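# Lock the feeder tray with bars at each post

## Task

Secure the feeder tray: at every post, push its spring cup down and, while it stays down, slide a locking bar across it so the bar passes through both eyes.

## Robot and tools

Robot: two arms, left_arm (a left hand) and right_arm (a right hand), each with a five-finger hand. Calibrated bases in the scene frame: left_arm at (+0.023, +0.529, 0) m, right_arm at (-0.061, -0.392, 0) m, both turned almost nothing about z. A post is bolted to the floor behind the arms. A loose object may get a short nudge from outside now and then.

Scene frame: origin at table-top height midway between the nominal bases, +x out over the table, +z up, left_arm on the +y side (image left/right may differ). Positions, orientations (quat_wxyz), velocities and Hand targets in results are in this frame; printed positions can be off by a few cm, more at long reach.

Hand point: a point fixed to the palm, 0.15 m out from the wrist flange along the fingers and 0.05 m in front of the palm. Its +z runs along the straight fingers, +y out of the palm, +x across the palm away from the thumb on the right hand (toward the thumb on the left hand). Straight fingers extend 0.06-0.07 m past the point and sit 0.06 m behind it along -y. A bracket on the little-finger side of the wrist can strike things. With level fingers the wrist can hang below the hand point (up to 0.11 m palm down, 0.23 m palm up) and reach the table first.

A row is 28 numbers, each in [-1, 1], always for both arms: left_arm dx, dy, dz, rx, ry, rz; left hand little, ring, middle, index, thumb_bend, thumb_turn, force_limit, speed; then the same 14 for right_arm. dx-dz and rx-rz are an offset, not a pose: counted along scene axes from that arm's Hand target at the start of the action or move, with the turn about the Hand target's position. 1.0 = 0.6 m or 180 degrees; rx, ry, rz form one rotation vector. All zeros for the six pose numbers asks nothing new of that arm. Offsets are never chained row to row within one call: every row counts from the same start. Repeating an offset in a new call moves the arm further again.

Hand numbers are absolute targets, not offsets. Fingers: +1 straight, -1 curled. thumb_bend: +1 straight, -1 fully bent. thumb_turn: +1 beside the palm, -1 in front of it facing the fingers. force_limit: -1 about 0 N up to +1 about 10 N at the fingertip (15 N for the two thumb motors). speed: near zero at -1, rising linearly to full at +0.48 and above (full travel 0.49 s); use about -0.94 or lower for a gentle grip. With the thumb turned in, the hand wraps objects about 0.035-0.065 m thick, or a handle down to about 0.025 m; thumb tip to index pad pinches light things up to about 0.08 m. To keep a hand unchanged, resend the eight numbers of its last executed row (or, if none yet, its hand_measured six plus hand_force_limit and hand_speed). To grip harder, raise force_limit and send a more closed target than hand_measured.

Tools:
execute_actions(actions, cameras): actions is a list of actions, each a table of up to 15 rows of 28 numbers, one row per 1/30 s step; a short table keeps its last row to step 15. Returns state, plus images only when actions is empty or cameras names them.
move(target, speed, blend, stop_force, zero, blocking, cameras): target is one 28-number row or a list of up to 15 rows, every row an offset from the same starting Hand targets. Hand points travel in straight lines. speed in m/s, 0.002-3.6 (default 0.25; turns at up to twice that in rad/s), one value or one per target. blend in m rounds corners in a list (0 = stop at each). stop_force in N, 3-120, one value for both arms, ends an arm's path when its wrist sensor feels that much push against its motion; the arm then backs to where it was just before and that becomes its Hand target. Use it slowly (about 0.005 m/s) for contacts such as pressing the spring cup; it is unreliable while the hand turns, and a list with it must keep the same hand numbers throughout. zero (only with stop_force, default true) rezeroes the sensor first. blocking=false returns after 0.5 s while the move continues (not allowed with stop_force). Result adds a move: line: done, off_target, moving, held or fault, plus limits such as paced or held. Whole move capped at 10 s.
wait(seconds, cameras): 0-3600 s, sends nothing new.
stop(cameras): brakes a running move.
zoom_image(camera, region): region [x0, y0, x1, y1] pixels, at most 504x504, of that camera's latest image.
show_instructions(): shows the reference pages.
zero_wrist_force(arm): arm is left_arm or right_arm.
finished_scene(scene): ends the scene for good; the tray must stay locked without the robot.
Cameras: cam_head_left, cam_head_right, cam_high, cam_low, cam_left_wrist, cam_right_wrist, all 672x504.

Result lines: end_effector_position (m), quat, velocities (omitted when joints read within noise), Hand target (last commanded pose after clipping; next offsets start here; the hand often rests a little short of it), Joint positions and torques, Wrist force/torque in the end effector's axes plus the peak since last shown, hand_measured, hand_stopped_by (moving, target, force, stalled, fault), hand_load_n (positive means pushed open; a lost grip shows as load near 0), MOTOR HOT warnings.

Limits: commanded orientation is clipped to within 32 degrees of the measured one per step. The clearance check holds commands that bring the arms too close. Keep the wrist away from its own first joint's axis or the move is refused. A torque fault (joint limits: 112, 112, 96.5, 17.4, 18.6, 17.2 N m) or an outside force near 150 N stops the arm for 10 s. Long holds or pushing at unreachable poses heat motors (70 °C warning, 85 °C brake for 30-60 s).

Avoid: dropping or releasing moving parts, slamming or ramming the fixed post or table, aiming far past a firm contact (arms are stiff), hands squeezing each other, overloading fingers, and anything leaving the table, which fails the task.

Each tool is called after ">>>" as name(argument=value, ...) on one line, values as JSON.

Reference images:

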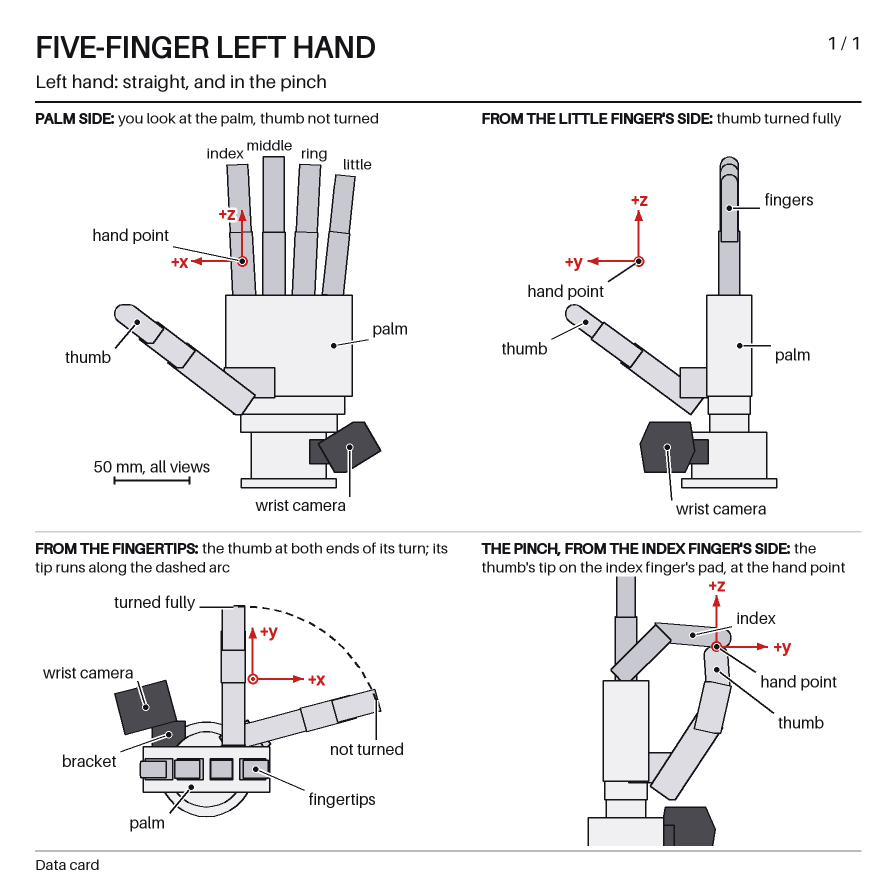

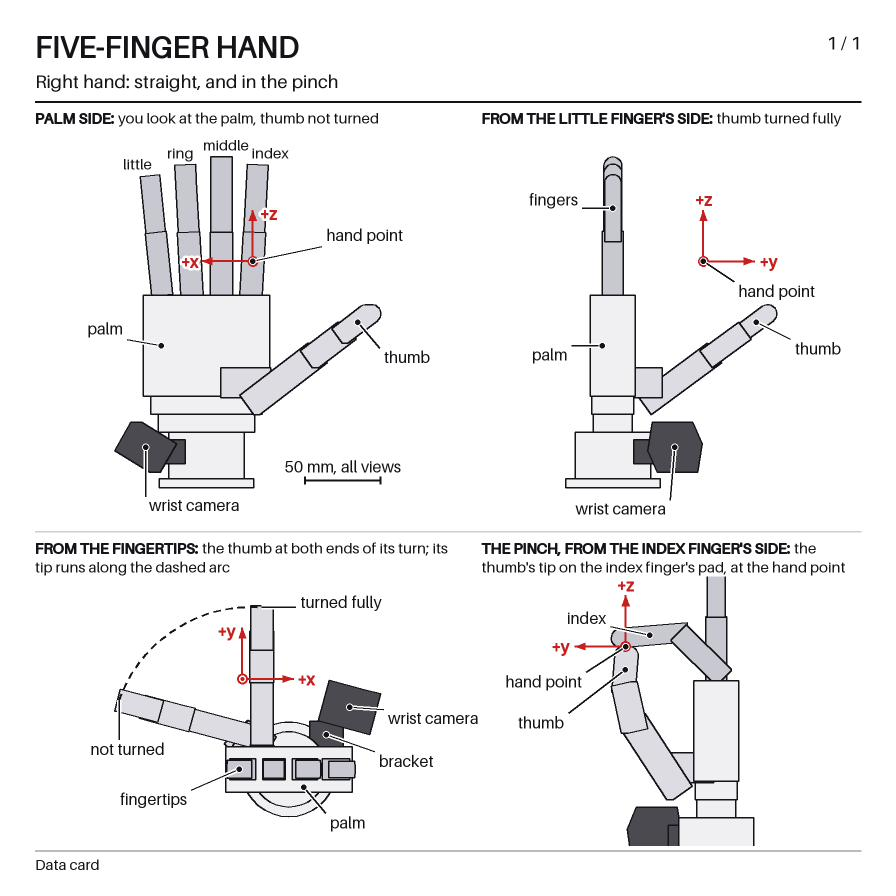

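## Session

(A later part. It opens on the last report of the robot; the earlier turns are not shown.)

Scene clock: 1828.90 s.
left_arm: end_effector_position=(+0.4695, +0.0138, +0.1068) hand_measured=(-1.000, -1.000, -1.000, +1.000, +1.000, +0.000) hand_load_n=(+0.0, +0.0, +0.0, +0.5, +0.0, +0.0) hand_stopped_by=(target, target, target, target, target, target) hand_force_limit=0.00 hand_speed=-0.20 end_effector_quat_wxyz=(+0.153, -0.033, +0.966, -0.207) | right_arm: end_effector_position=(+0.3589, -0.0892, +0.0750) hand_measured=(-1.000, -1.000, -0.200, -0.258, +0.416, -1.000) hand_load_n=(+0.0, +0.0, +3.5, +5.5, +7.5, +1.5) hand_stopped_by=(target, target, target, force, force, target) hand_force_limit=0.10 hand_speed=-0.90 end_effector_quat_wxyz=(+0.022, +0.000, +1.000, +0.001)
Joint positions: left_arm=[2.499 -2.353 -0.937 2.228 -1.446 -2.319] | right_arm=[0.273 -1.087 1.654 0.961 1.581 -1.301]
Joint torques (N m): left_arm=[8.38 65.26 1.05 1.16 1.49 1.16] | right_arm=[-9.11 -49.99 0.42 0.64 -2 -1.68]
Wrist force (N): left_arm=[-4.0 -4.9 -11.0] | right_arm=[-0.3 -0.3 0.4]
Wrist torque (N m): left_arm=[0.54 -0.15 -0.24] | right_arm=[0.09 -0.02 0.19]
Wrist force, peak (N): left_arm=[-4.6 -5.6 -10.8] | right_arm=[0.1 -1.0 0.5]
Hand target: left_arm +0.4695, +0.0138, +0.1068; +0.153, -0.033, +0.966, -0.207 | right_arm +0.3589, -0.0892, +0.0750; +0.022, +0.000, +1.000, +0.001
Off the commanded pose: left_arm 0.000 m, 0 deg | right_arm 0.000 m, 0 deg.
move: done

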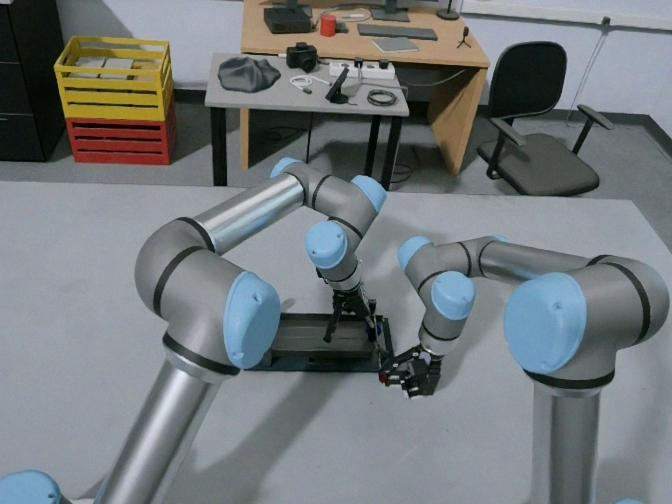

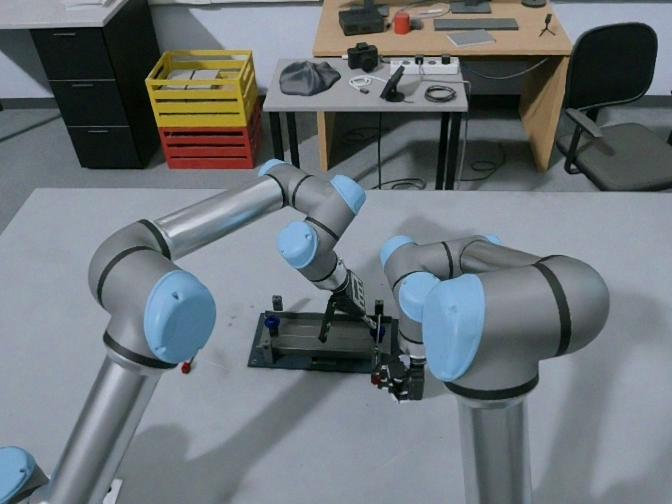

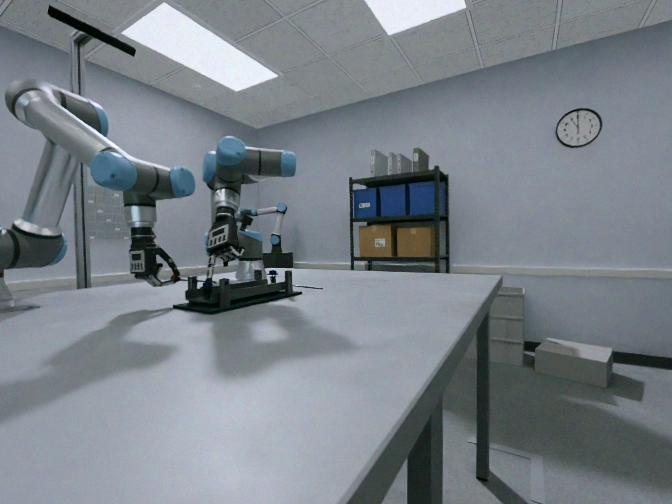

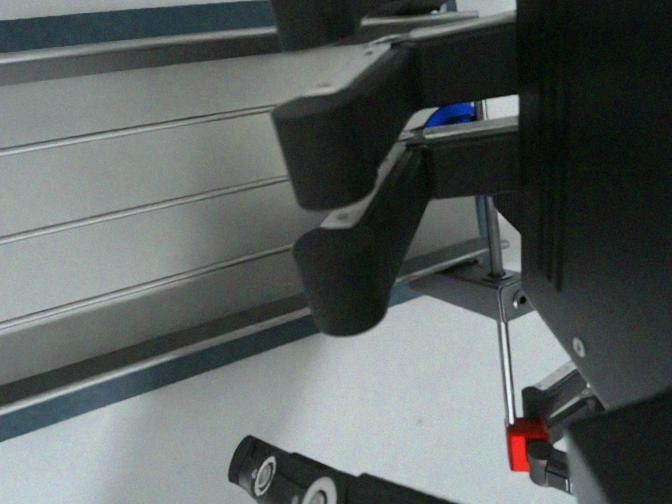

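>>> move(target=[0,0,0.0,0,0,0, -1,-1,-1,1,1,0, 0,-0.2, 0,-0.002,0,0,0.001,0.0061, -1,-1,-0.2,-0.5,0.0,-1,0.1,-0.9], speed=0.02)

>>> move(target=[0,0,0.0,0,0,0, -1,-1,-1,1,1,0, 0,-0.2, 0.025,0,0,0,0,0, -1,-1,-0.2,-0.5,0.0,-1,0.1,-0.9], speed=0.015, stop_force=4, cameras=["cam_head_left","cam_head_right","cam_low","cam_left_wrist"])

>>> zoom_image(camera="cam_low", region=[185, 262, 235, 302])

>>> zoom_image(camera="cam_head_left", region=[355, 290, 395, 350])

>>> zoom_image(camera="cam_head_right", region=[355, 290, 395, 350])

Scene clock: 1852.63 s.
left_arm: end_effector_position=(+0.4695, +0.0138, +0.1068) hand_measured=(-1.000, -1.000, -1.000, +1.000, +1.000, +0.000) hand_load_n=(+0.0, +0.0, +0.0, +0.5, +0.0, +0.0) hand_stopped_by=(target, target, target, target, target, target) hand_force_limit=0.00 hand_speed=-0.20 end_effector_quat_wxyz=(+0.153, -0.033, +0.966, -0.207) | right_arm: end_effector_position=(+0.3589, -0.0904, +0.0751) hand_measured=(-1.000, -1.000, -0.200, -0.258, +0.416, -1.000) hand_load_n=(+0.0, +0.0, +3.0, +5.5, +7.5, +2.0) hand_stopped_by=(target, target, target, force, force, target) hand_force_limit=0.10 hand_speed=-0.90 end_effector_quat_wxyz=(+0.020, -0.009, +1.000, +0.001)
Joint positions: left_arm=[2.499 -2.353 -0.937 2.228 -1.446 -2.319] | right_arm=[0.268 -1.085 1.653 0.964 1.579 -1.326]
Joint torques (N m): left_arm=[8.45 64.57 1.5 1.15 1.53 1.02] | right_arm=[-8.96 -16.5 -32.17 4.94 -2.09 -2]
Wrist force (N): left_arm=[-4.1 -5.1 -11.2] | right_arm=[-0.2 -0.4 0.4]
Wrist torque (N m): left_arm=[0.54 -0.13 -0.25] | right_arm=[0.07 -0.03 0.19]
Wrist force, peak (N): left_arm=[-4.2 -5.1 -11.3] | right_arm=[-0.5 -0.4 0.7]
Hand target: left_arm +0.4695, +0.0138, +0.1068; +0.153, -0.033, +0.966, -0.207 | right_arm +0.3589, -0.0904, +0.0750; +0.020, -0.010, +1.000, +0.001
Off the commanded pose: left_arm 0.000 m, 0 deg | right_arm 0.000 m, 0 deg.
move: done

Scene clock: 1854.60 s.
left_arm: end_effector_position=(+0.4695, +0.0138, +0.1068) hand_measured=(-1.000, -1.000, -1.000, +1.000, +1.000, +0.000) hand_load_n=(+0.0, +0.0, +0.0, +0.5, -0.5, +0.0) hand_stopped_by=(target, target, target, target, target, target) hand_force_limit=0.00 hand_speed=-0.20 end_effector_quat_wxyz=(+0.153, -0.033, +0.966, -0.207) | right_arm: end_effector_position=(+0.3739, -0.0904, +0.0750) hand_measured=(-1.000, -1.000, -0.200, -0.258, +0.416, -1.000) hand_load_n=(+0.0, +0.0, +3.0, +5.5, +7.0, +2.0) hand_stopped_by=(target, target, target, force, force, target) hand_force_limit=0.10 hand_speed=-0.90 end_effector_quat_wxyz=(+0.020, -0.010, +1.000, +0.001)
Joint positions: left_arm=[2.499 -2.353 -0.937 2.228 -1.446 -2.319] | right_arm=[0.259 -1.059 1.61 0.981 1.579 -1.335]
Joint torques (N m): left_arm=[7.96 64.32 1.19 1.08 1.49 0.95] | right_arm=[-8.99 -16.85 -32.73 4.71 -2.02 -1.82]
Wrist force (N): left_arm=[-4.0 -5.6 -10.9] | right_arm=[0.4 -0.4 0.5]
Wrist torque (N m): left_arm=[0.48 -0.16 -0.24] | right_arm=[0.07 -0.05 0.20]
Wrist force, peak (N): left_arm=[-4.3 -5.7 -11.0] | right_arm=[0.7 -0.9 0.3]
Hand target: left_arm +0.4695, +0.0138, +0.1068; +0.153, -0.033, +0.966, -0.207 | right_arm +0.3739, -0.0904, +0.0750; +0.020, -0.010, +1.000, +0.001
Off the commanded pose: left_arm 0.000 m, 0 deg | right_arm 0.000 m, 0 deg.
move: done

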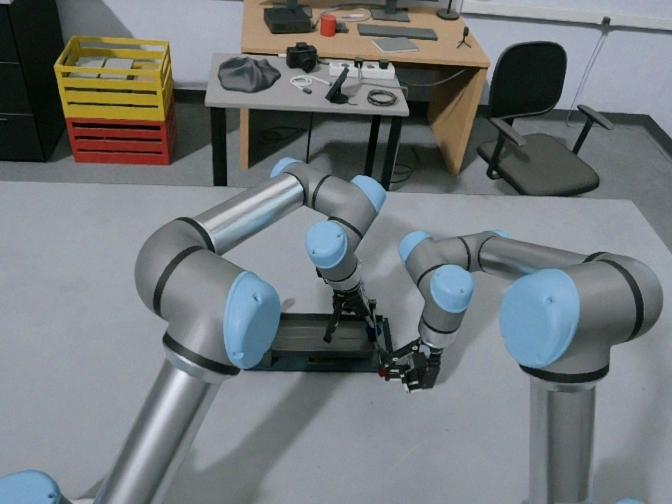

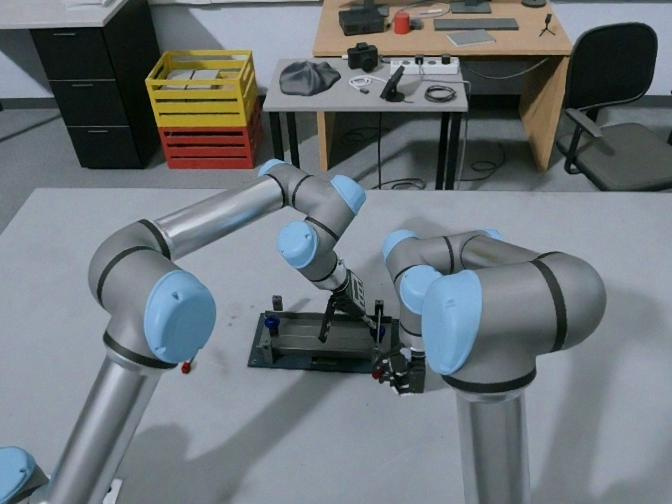

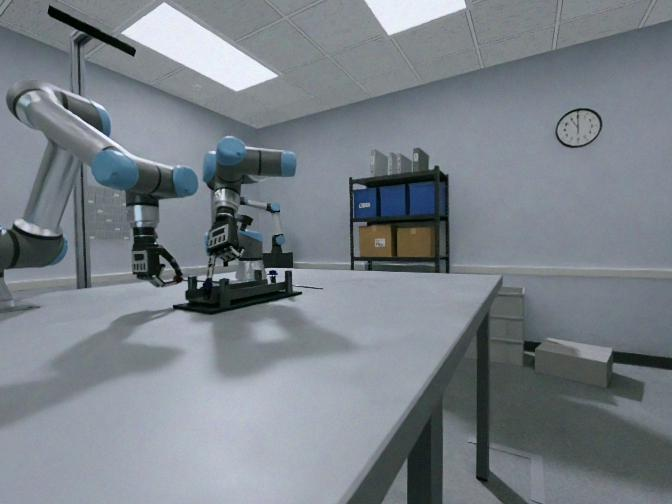

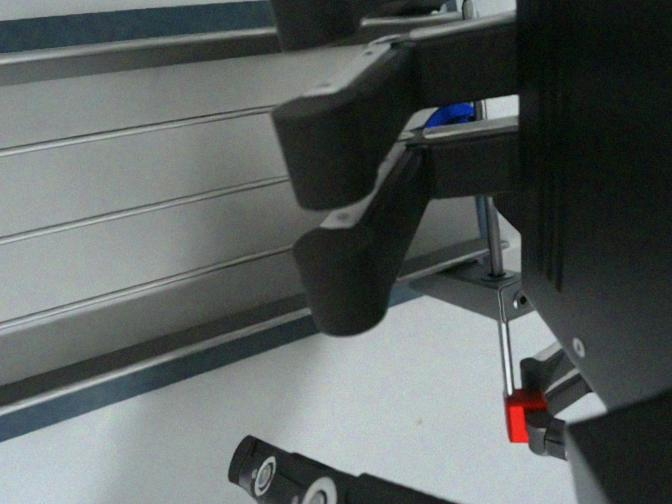

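Scaled by 10.080 from the camera's image (finer frame: 960x720).

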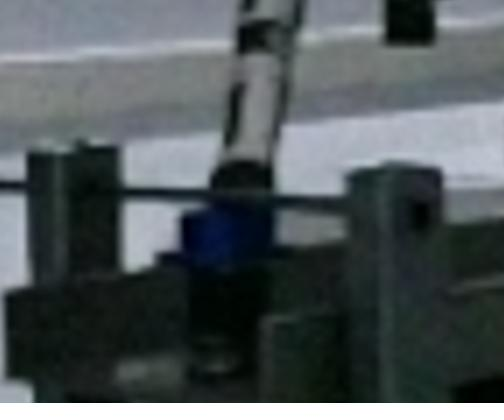

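Scaled by 8.400 from the camera's image (finer frame: 960x720).

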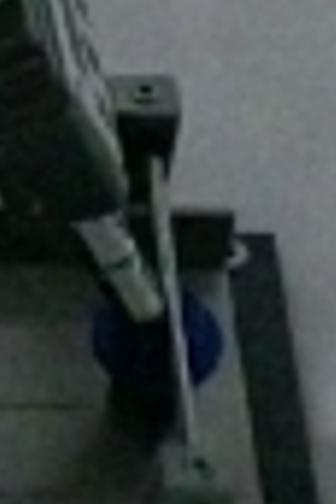

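Scaled by 8.400 from the camera's image (finer frame: 960x720).

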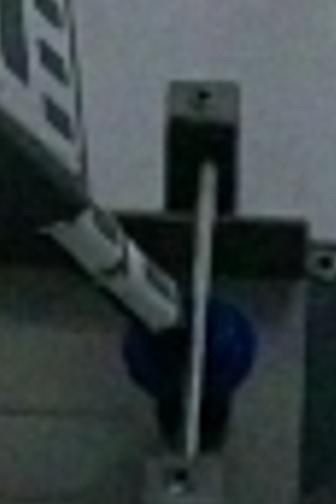

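>>> move(target=[0,0,0.0,0,0,0, -1,-1,-1,1,1,0, 0,-0.2, 0.0,-0.0006,0,0,0.0005,0.002, -1,-1,-0.2,-0.5,0.0,-1,0.1,-0.9], speed=0.015)

>>> move(target=[0,0,0.0,0,0,0, -1,-1,-1,1,1,0, 0,-0.2, 0.0417,0,0,0,0,0, -1,-1,-0.2,-0.5,0.0,-1,0.1,-0.9], speed=0.015, stop_force=4, cameras=["cam_head_left","cam_head_right","cam_low","cam_left_wrist"])

>>> zoom_image(camera="cam_low", region=[185, 262, 235, 302])

>>> zoom_image(camera="cam_head_left", region=[355, 290, 395, 350])

>>> zoom_image(camera="cam_head_right", region=[355, 290, 395, 350])

Scene clock: 1870.20 s.
left_arm: end_effector_position=(+0.4695, +0.0138, +0.1068) hand_measured=(-1.000, -1.000, -1.000, +1.000, +1.000, +0.000) hand_load_n=(+0.0, +0.0, +0.5, +0.5, +0.0, +0.0) hand_stopped_by=(target, target, target, target, target, target) hand_force_limit=0.00 hand_speed=-0.20 end_effector_quat_wxyz=(+0.153, -0.033, +0.966, -0.207) | right_arm: end_effector_position=(+0.3739, -0.0907, +0.0750) hand_measured=(-1.000, -1.000, -0.200, -0.258, +0.416, -1.000) hand_load_n=(+0.0, +0.0, +3.0, +5.5, +7.0, +2.0) hand_stopped_by=(target, target, target, force, force, target) hand_force_limit=0.10 hand_speed=-0.90 end_effector_quat_wxyz=(+0.019, -0.013, +1.000, +0.001)
Joint positions: left_arm=[2.499 -2.353 -0.937 2.228 -1.446 -2.319] | right_arm=[0.257 -1.058 1.609 0.982 1.578 -1.343]
Joint torques (N m): left_arm=[8.35 63.75 0.63 1.08 1.53 0.99] | right_arm=[-8.86 -17.03 -32.82 4.85 -1.97 -1.98]
Wrist force (N): left_arm=[-4.0 -5.4 -11.0] | right_arm=[0.4 -0.7 0.7]
Wrist torque (N m): left_arm=[0.52 -0.14 -0.24] | right_arm=[0.01 -0.08 0.20]
Wrist force, peak (N): left_arm=[-4.2 -5.8 -11.1] | right_arm=[0.7 -0.9 0.1]
Hand target: left_arm +0.4695, +0.0138, +0.1068; +0.153, -0.033, +0.966, -0.207 | right_arm +0.3739, -0.0907, +0.0750; +0.019, -0.013, +1.000, +0.001
Off the commanded pose: left_arm 0.000 m, 0 deg | right_arm 0.000 m, 0 deg.
move: done

Scene clock: 1871.97 s.
left_arm: end_effector_position=(+0.4695, +0.0138, +0.1068) hand_measured=(-1.000, -1.000, -1.000, +1.000, +1.000, +0.000) hand_load_n=(+0.0, +0.0, +0.0, +0.5, +0.0, +0.0) hand_stopped_by=(target, target, target, target, target, target) hand_force_limit=0.00 hand_speed=-0.20 end_effector_quat_wxyz=(+0.153, -0.033, +0.966, -0.207) | right_arm: end_effector_position=(+0.3829, -0.0907, +0.0750) hand_measured=(-1.000, -1.000, -0.200, -0.258, +0.416, -1.000) hand_load_n=(+0.0, +0.0, +4.0, +6.5, +7.5, +0.0) hand_stopped_by=(target, target, target, force, force, target) hand_force_limit=0.10 hand_speed=-0.90 end_effector_quat_wxyz=(+0.019, -0.013, +1.000, +0.001)
Joint positions: left_arm=[2.499 -2.353 -0.937 2.228 -1.446 -2.319] | right_arm=[0.252 -1.042 1.582 0.993 1.578 -1.348]
Joint torques (N m): left_arm=[7.73 64.14 2.26 0.77 1.48 0.99] | right_arm=[8.4 -52.16 0.21 0.53 -1.14 1.37]
Wrist force (N): left_arm=[-3.4 -6.3 -11.2] | right_arm=[-0.4 -0.4 0.6]
Wrist torque (N m): left_arm=[0.43 -0.18 -0.19] | right_arm=[0.03 0.00 0.10]
Wrist force, peak (N): left_arm=[-3.4 -6.3 -11.2] | right_arm=[4.4 -0.4 0.4]
Hand target: left_arm +0.4695, +0.0138, +0.1068; +0.153, -0.033, +0.966, -0.207 | right_arm +0.3829, -0.0907, +0.0750; +0.019, -0.013, +1.000, +0.001 (not the last commanded pose)
Off the commanded pose: left_arm 0.000 m, 0 deg | right_arm 0.016 m, 0 deg.
move: contact (right_arm)

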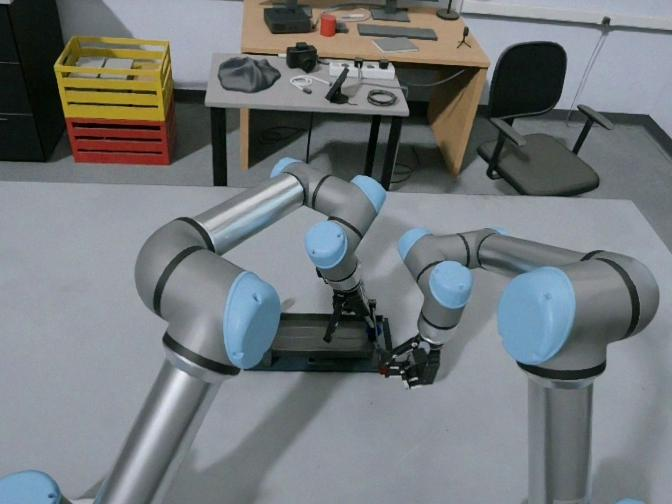

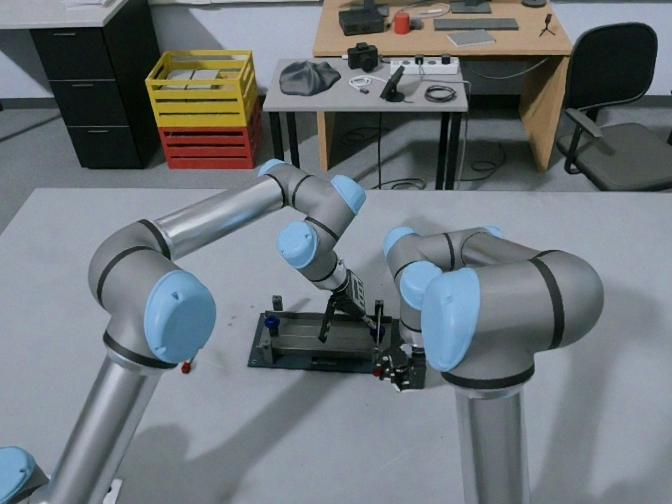

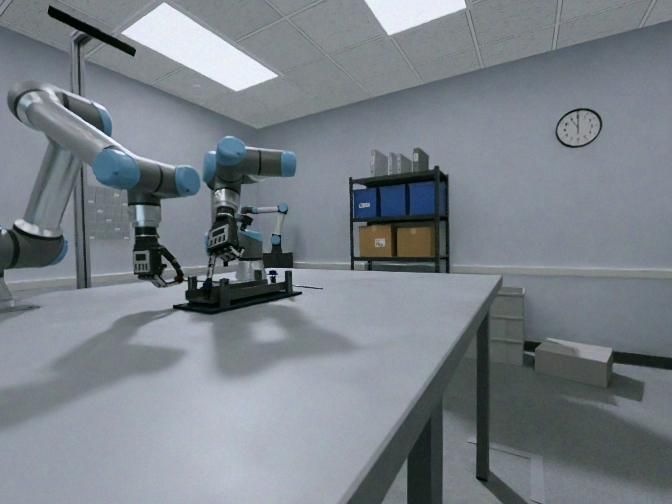

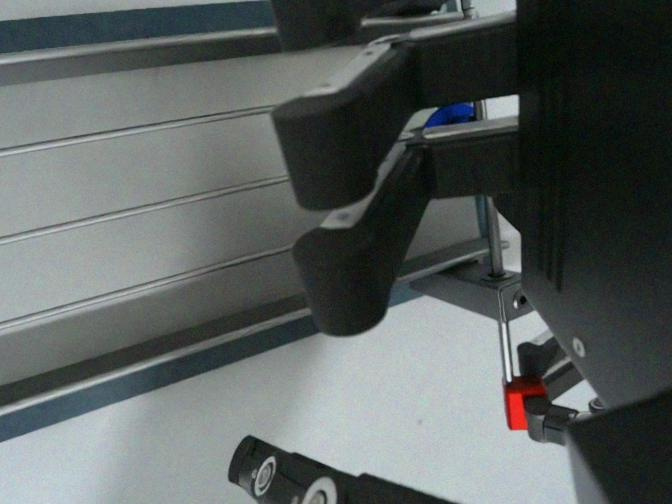

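Scaled by 10.080 from the camera's image (finer frame: 960x720).

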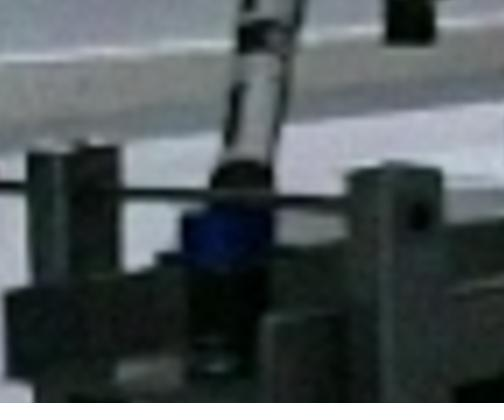

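Scaled by 8.400 from the camera's image (finer frame: 960x720).

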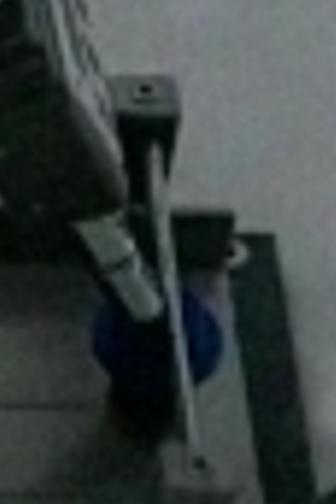

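Scaled by 8.400 from the camera's image (finer frame: 960x720).

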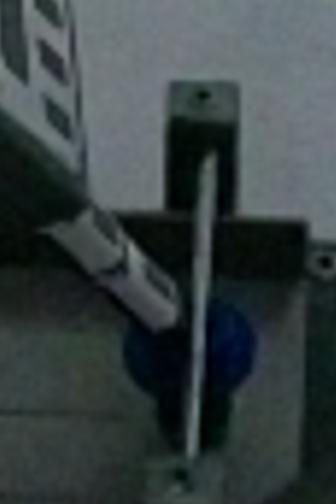

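>>> zoom_image(camera="cam_low", region=[205, 270, 235, 295])

>>> zoom_image(camera="cam_low", region=[182, 268, 212, 293])

>>> zoom_image(camera="cam_head_left", region=[360, 295, 385, 320])

>>> zoom_image(camera="cam_head_right", region=[367, 295, 392, 320])

Scaled by 16.800 from the camera's image (finer frame: 960x720).

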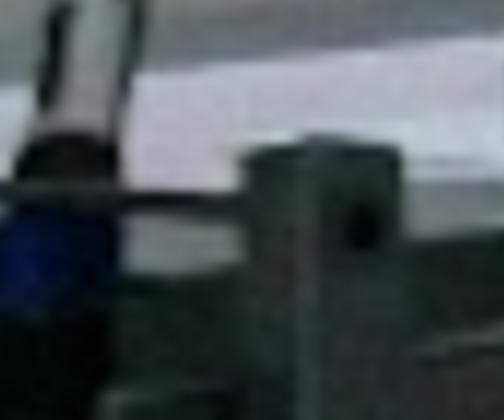

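Scaled by 16.800 from the camera's image (finer frame: 960x720).

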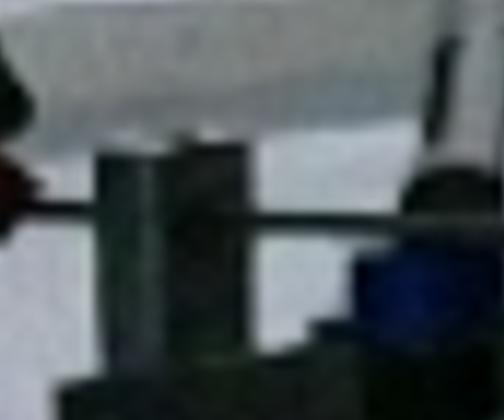

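Scaled by 20.160 from the camera's image (finer frame: 960x720).

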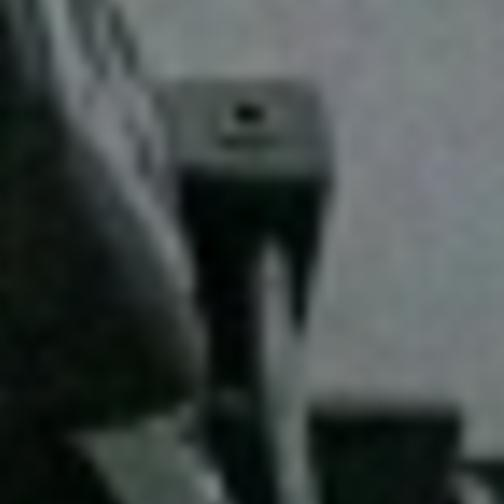

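Scaled by 20.160 from the camera's image (finer frame: 960x720).

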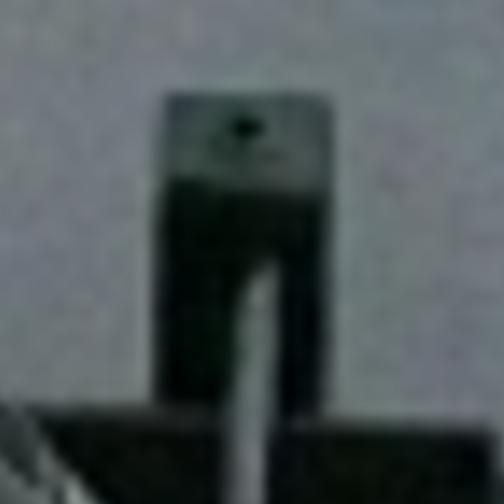

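>>> move(target=[[0,0,0.0,0,0,0, -1,-1,-1,1,1,0, 0,-0.2, -0.005,0,0,0,0,0, -1,-1,-0.2,-0.5,0.0,-1,0.1,-0.9],[0,0,0.0,0,0,0, -1,-1,-1,1,1,0, 0,-0.2, -0.005,-0.0006,0,0,0.0022,0.003, -1,-1,-0.2,-0.5,0.0,-1,0.1,-0.9]], speed=0.015)

>>> move(target=[0,0,0.0,0,0,0, -1,-1,-1,1,1,0, 0,-0.2, 0.0417,0,0,0,0,0, -1,-1,-0.2,-0.5,0.0,-1,0.1,-0.9], speed=0.015, stop_force=4, cameras=["cam_head_left","cam_head_right","cam_low","cam_left_wrist"])

>>> zoom_image(camera="cam_low", region=[205, 270, 235, 295])

>>> zoom_image(camera="cam_head_left", region=[360, 295, 385, 320])

>>> zoom_image(camera="cam_head_right", region=[367, 295, 392, 320])

Scene clock: 1899.87 s.
left_arm: end_effector_position=(+0.4695, +0.0138, +0.1068) hand_measured=(-1.000, -1.000, -1.000, +1.000, +1.000, +0.000) hand_load_n=(+0.0, +0.0, +0.0, +0.0, +0.0, +0.0) hand_stopped_by=(target, target, target, target, target, target) hand_force_limit=0.00 hand_speed=-0.20 end_effector_quat_wxyz=(+0.153, -0.033, +0.966, -0.207) | right_arm: end_effector_position=(+0.3799, -0.0911, +0.0751) hand_measured=(-1.000, -1.000, -0.200, -0.258, +0.416, -1.000) hand_load_n=(+0.0, +0.0, +4.0, +6.0, +7.5, +0.0) hand_stopped_by=(target, target, target, force, force, target) hand_force_limit=0.10 hand_speed=-0.90 end_effector_quat_wxyz=(+0.016, -0.017, +1.000, +0.001)
Joint positions: left_arm=[2.499 -2.353 -0.937 2.228 -1.446 -2.319] | right_arm=[0.251 -1.043 1.586 0.997 1.576 -1.358]
Joint torques (N m): left_arm=[7.78 63.47 5.11 -0.51 1.45 0.88] | right_arm=[-9.53 -17.57 -33.52 4.61 -2.3 -1.59]
Wrist force (N): left_arm=[-4.3 -5.3 -10.9] | right_arm=[1.2 0.3 0.6]
Wrist torque (N m): left_arm=[0.51 -0.10 -0.26] | right_arm=[0.07 -0.10 0.02]
Wrist force, peak (N): left_arm=[-3.9 -6.0 -11.3] | right_arm=[1.2 0.3 0.6]
Hand target: left_arm +0.4695, +0.0138, +0.1068; +0.153, -0.033, +0.966, -0.207 | right_arm +0.3799, -0.0911, +0.0750; +0.016, -0.017, +1.000, +0.001
Off the commanded pose: left_arm 0.000 m, 0 deg | right_arm 0.000 m, 0 deg.
move: done

Scene clock: 1901.37 s.
left_arm: end_effector_position=(+0.4695, +0.0138, +0.1068) hand_measured=(-1.000, -1.000, -1.000, +1.000, +1.000, +0.000) hand_load_n=(+0.0, +0.0, +0.0, +0.0, +0.0, +0.0) hand_stopped_by=(target, target, target, target, target, target) hand_force_limit=0.00 hand_speed=-0.20 end_effector_quat_wxyz=(+0.153, -0.033, +0.966, -0.207) | right_arm: end_effector_position=(+0.3841, -0.0911, +0.0750) hand_measured=(-1.000, -1.000, -0.200, -0.258, +0.416, -1.000) hand_load_n=(+0.0, +0.0, +4.5, +6.0, +7.5, -0.5) hand_stopped_by=(target, target, target, force, force, target) hand_force_limit=0.10 hand_speed=-0.90 end_effector_quat_wxyz=(+0.016, -0.017, +1.000, +0.001)
Joint positions: left_arm=[2.499 -2.353 -0.937 2.228 -1.446 -2.319] | right_arm=[0.248 -1.035 1.573 1.002 1.576 -1.361]
Joint torques (N m): left_arm=[7.55 63.01 6.17 -1.12 1.34 0.9] | right_arm=[8.44 -52.47 0.12 0.68 0.59 1.47]
Wrist force (N): left_arm=[-3.8 -5.2 -10.8] | right_arm=[-0.7 0.4 0.5]
Wrist torque (N m): left_arm=[0.51 -0.12 -0.23] | right_arm=[0.09 0.02 0.10]
Wrist force, peak (N): left_arm=[-4.5 -5.5 -11.1] | right_arm=[5.7 -0.3 0.4]
Hand target: left_arm +0.4695, +0.0138, +0.1068; +0.153, -0.033, +0.966, -0.207 | right_arm +0.3841, -0.0911, +0.0750; +0.016, -0.017, +1.000, +0.001 (not the last commanded pose)
Off the commanded pose: left_arm 0.000 m, 0 deg | right_arm 0.021 m, 0 deg.
move: contact (right_arm)

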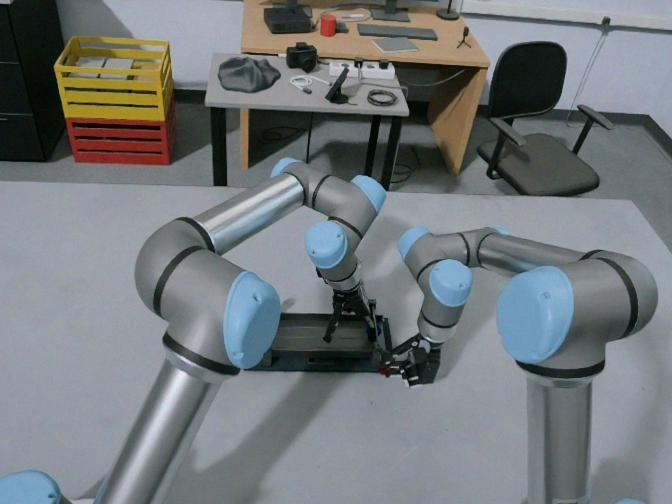

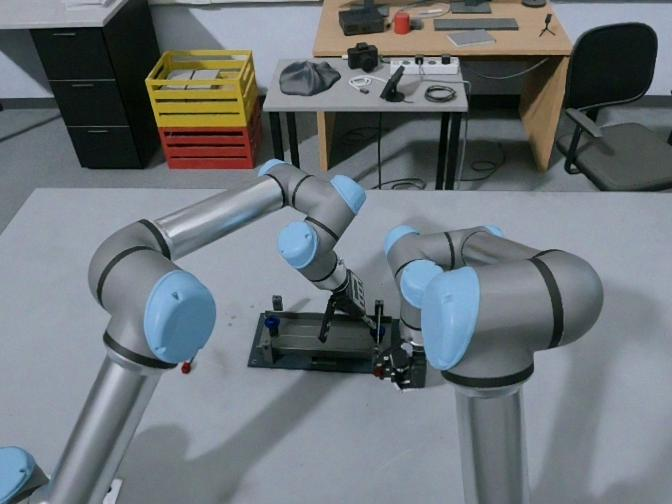

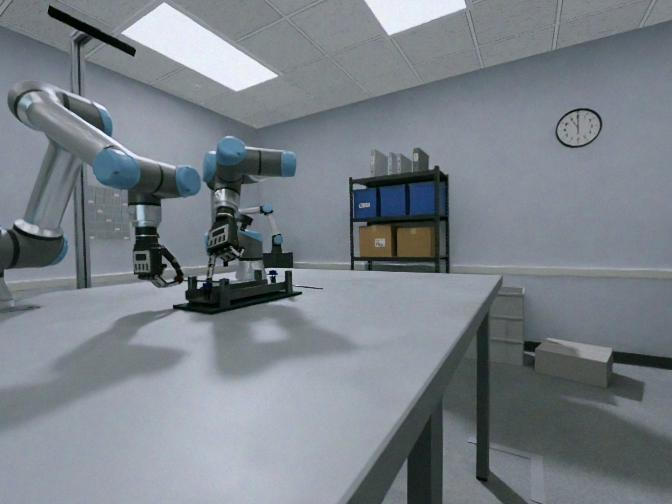

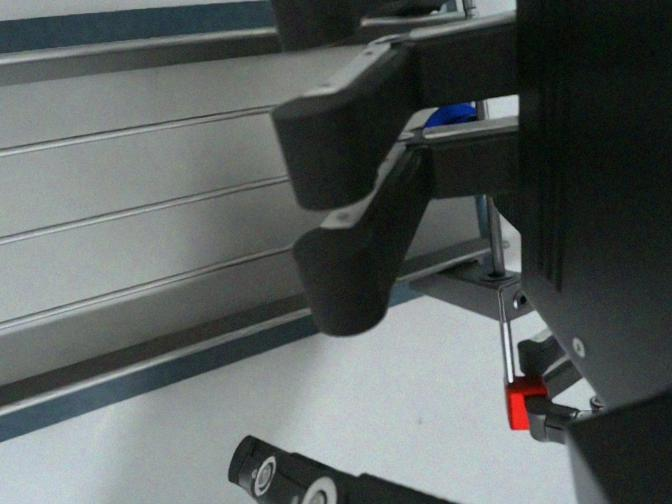

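Scaled by 16.800 from the camera's image (finer frame: 960x720).

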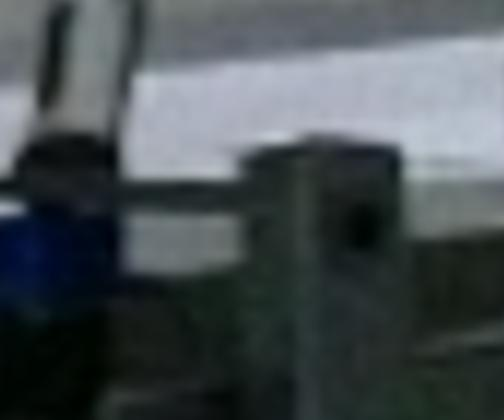

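Scaled by 20.160 from the camera's image (finer frame: 960x720).

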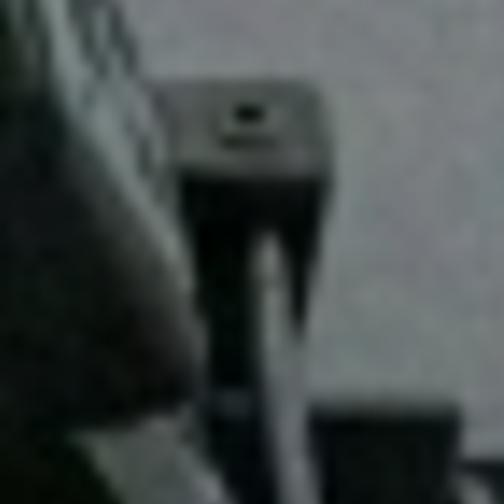

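Scaled by 20.160 from the camera's image (finer frame: 960x720).

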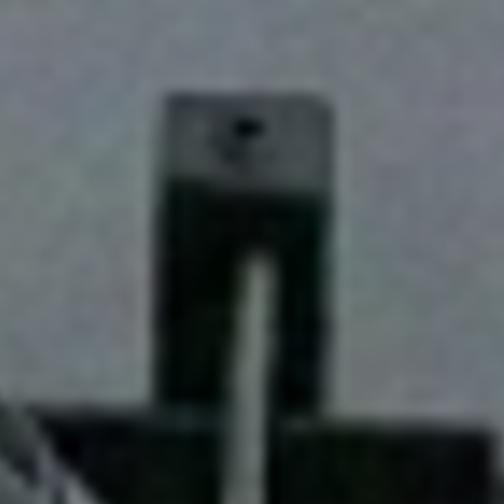

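>>> zoom_image(camera="cam_left_wrist", region=[400, 0, 560, 160])

>>> zoom_image(camera="cam_head_right", region=[362, 318, 392, 348])

>>> zoom_image(camera="cam_head_left", region=[360, 318, 390, 348])

>>> zoom_image(camera="cam_low", region=[195, 270, 220, 295])

Scaled by 3.150 from the camera's image (finer frame: 960x720).

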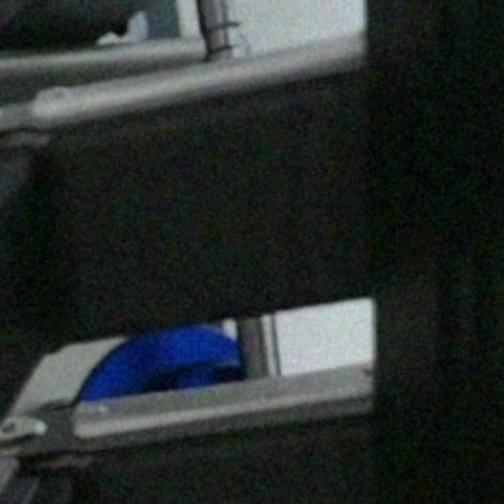

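Scaled by 16.800 from the camera's image (finer frame: 960x720).

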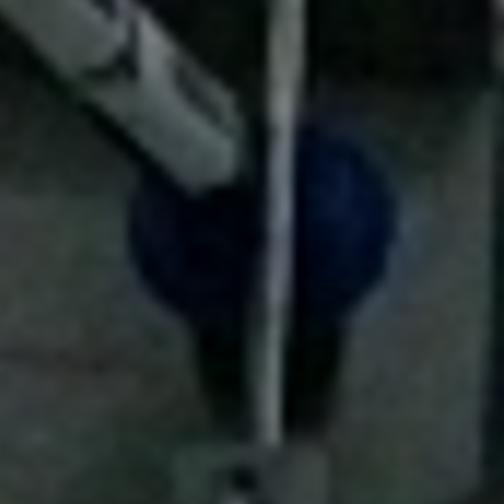

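Scaled by 16.800 from the camera's image (finer frame: 960x720).

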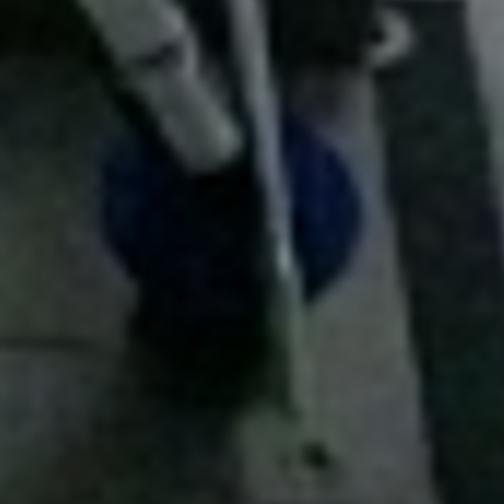

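Scaled by 20.160 from the camera's image (finer frame: 960x720).

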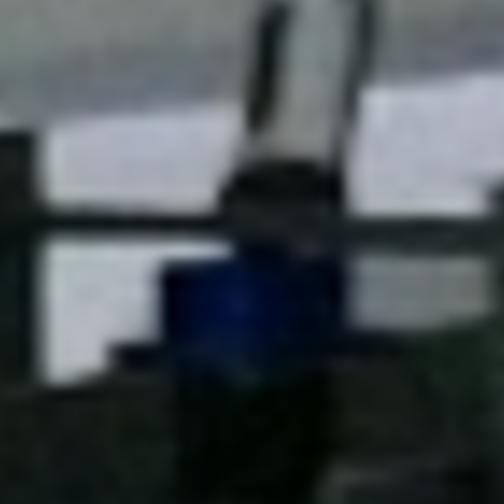

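>>> zoom_image(camera="cam_left_wrist", region=[430, 0, 530, 60])

>>> zoom_image(camera="cam_left_wrist", region=[460, 180, 570, 460])

Scaled by 5.040 from the camera's image (finer frame: 960x720).

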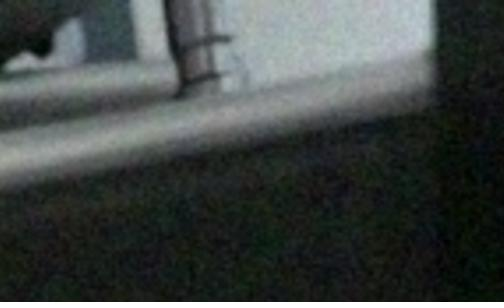

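Scaled by 1.800 from the camera's image (finer frame: 960x720).

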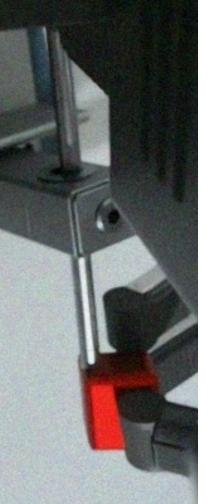

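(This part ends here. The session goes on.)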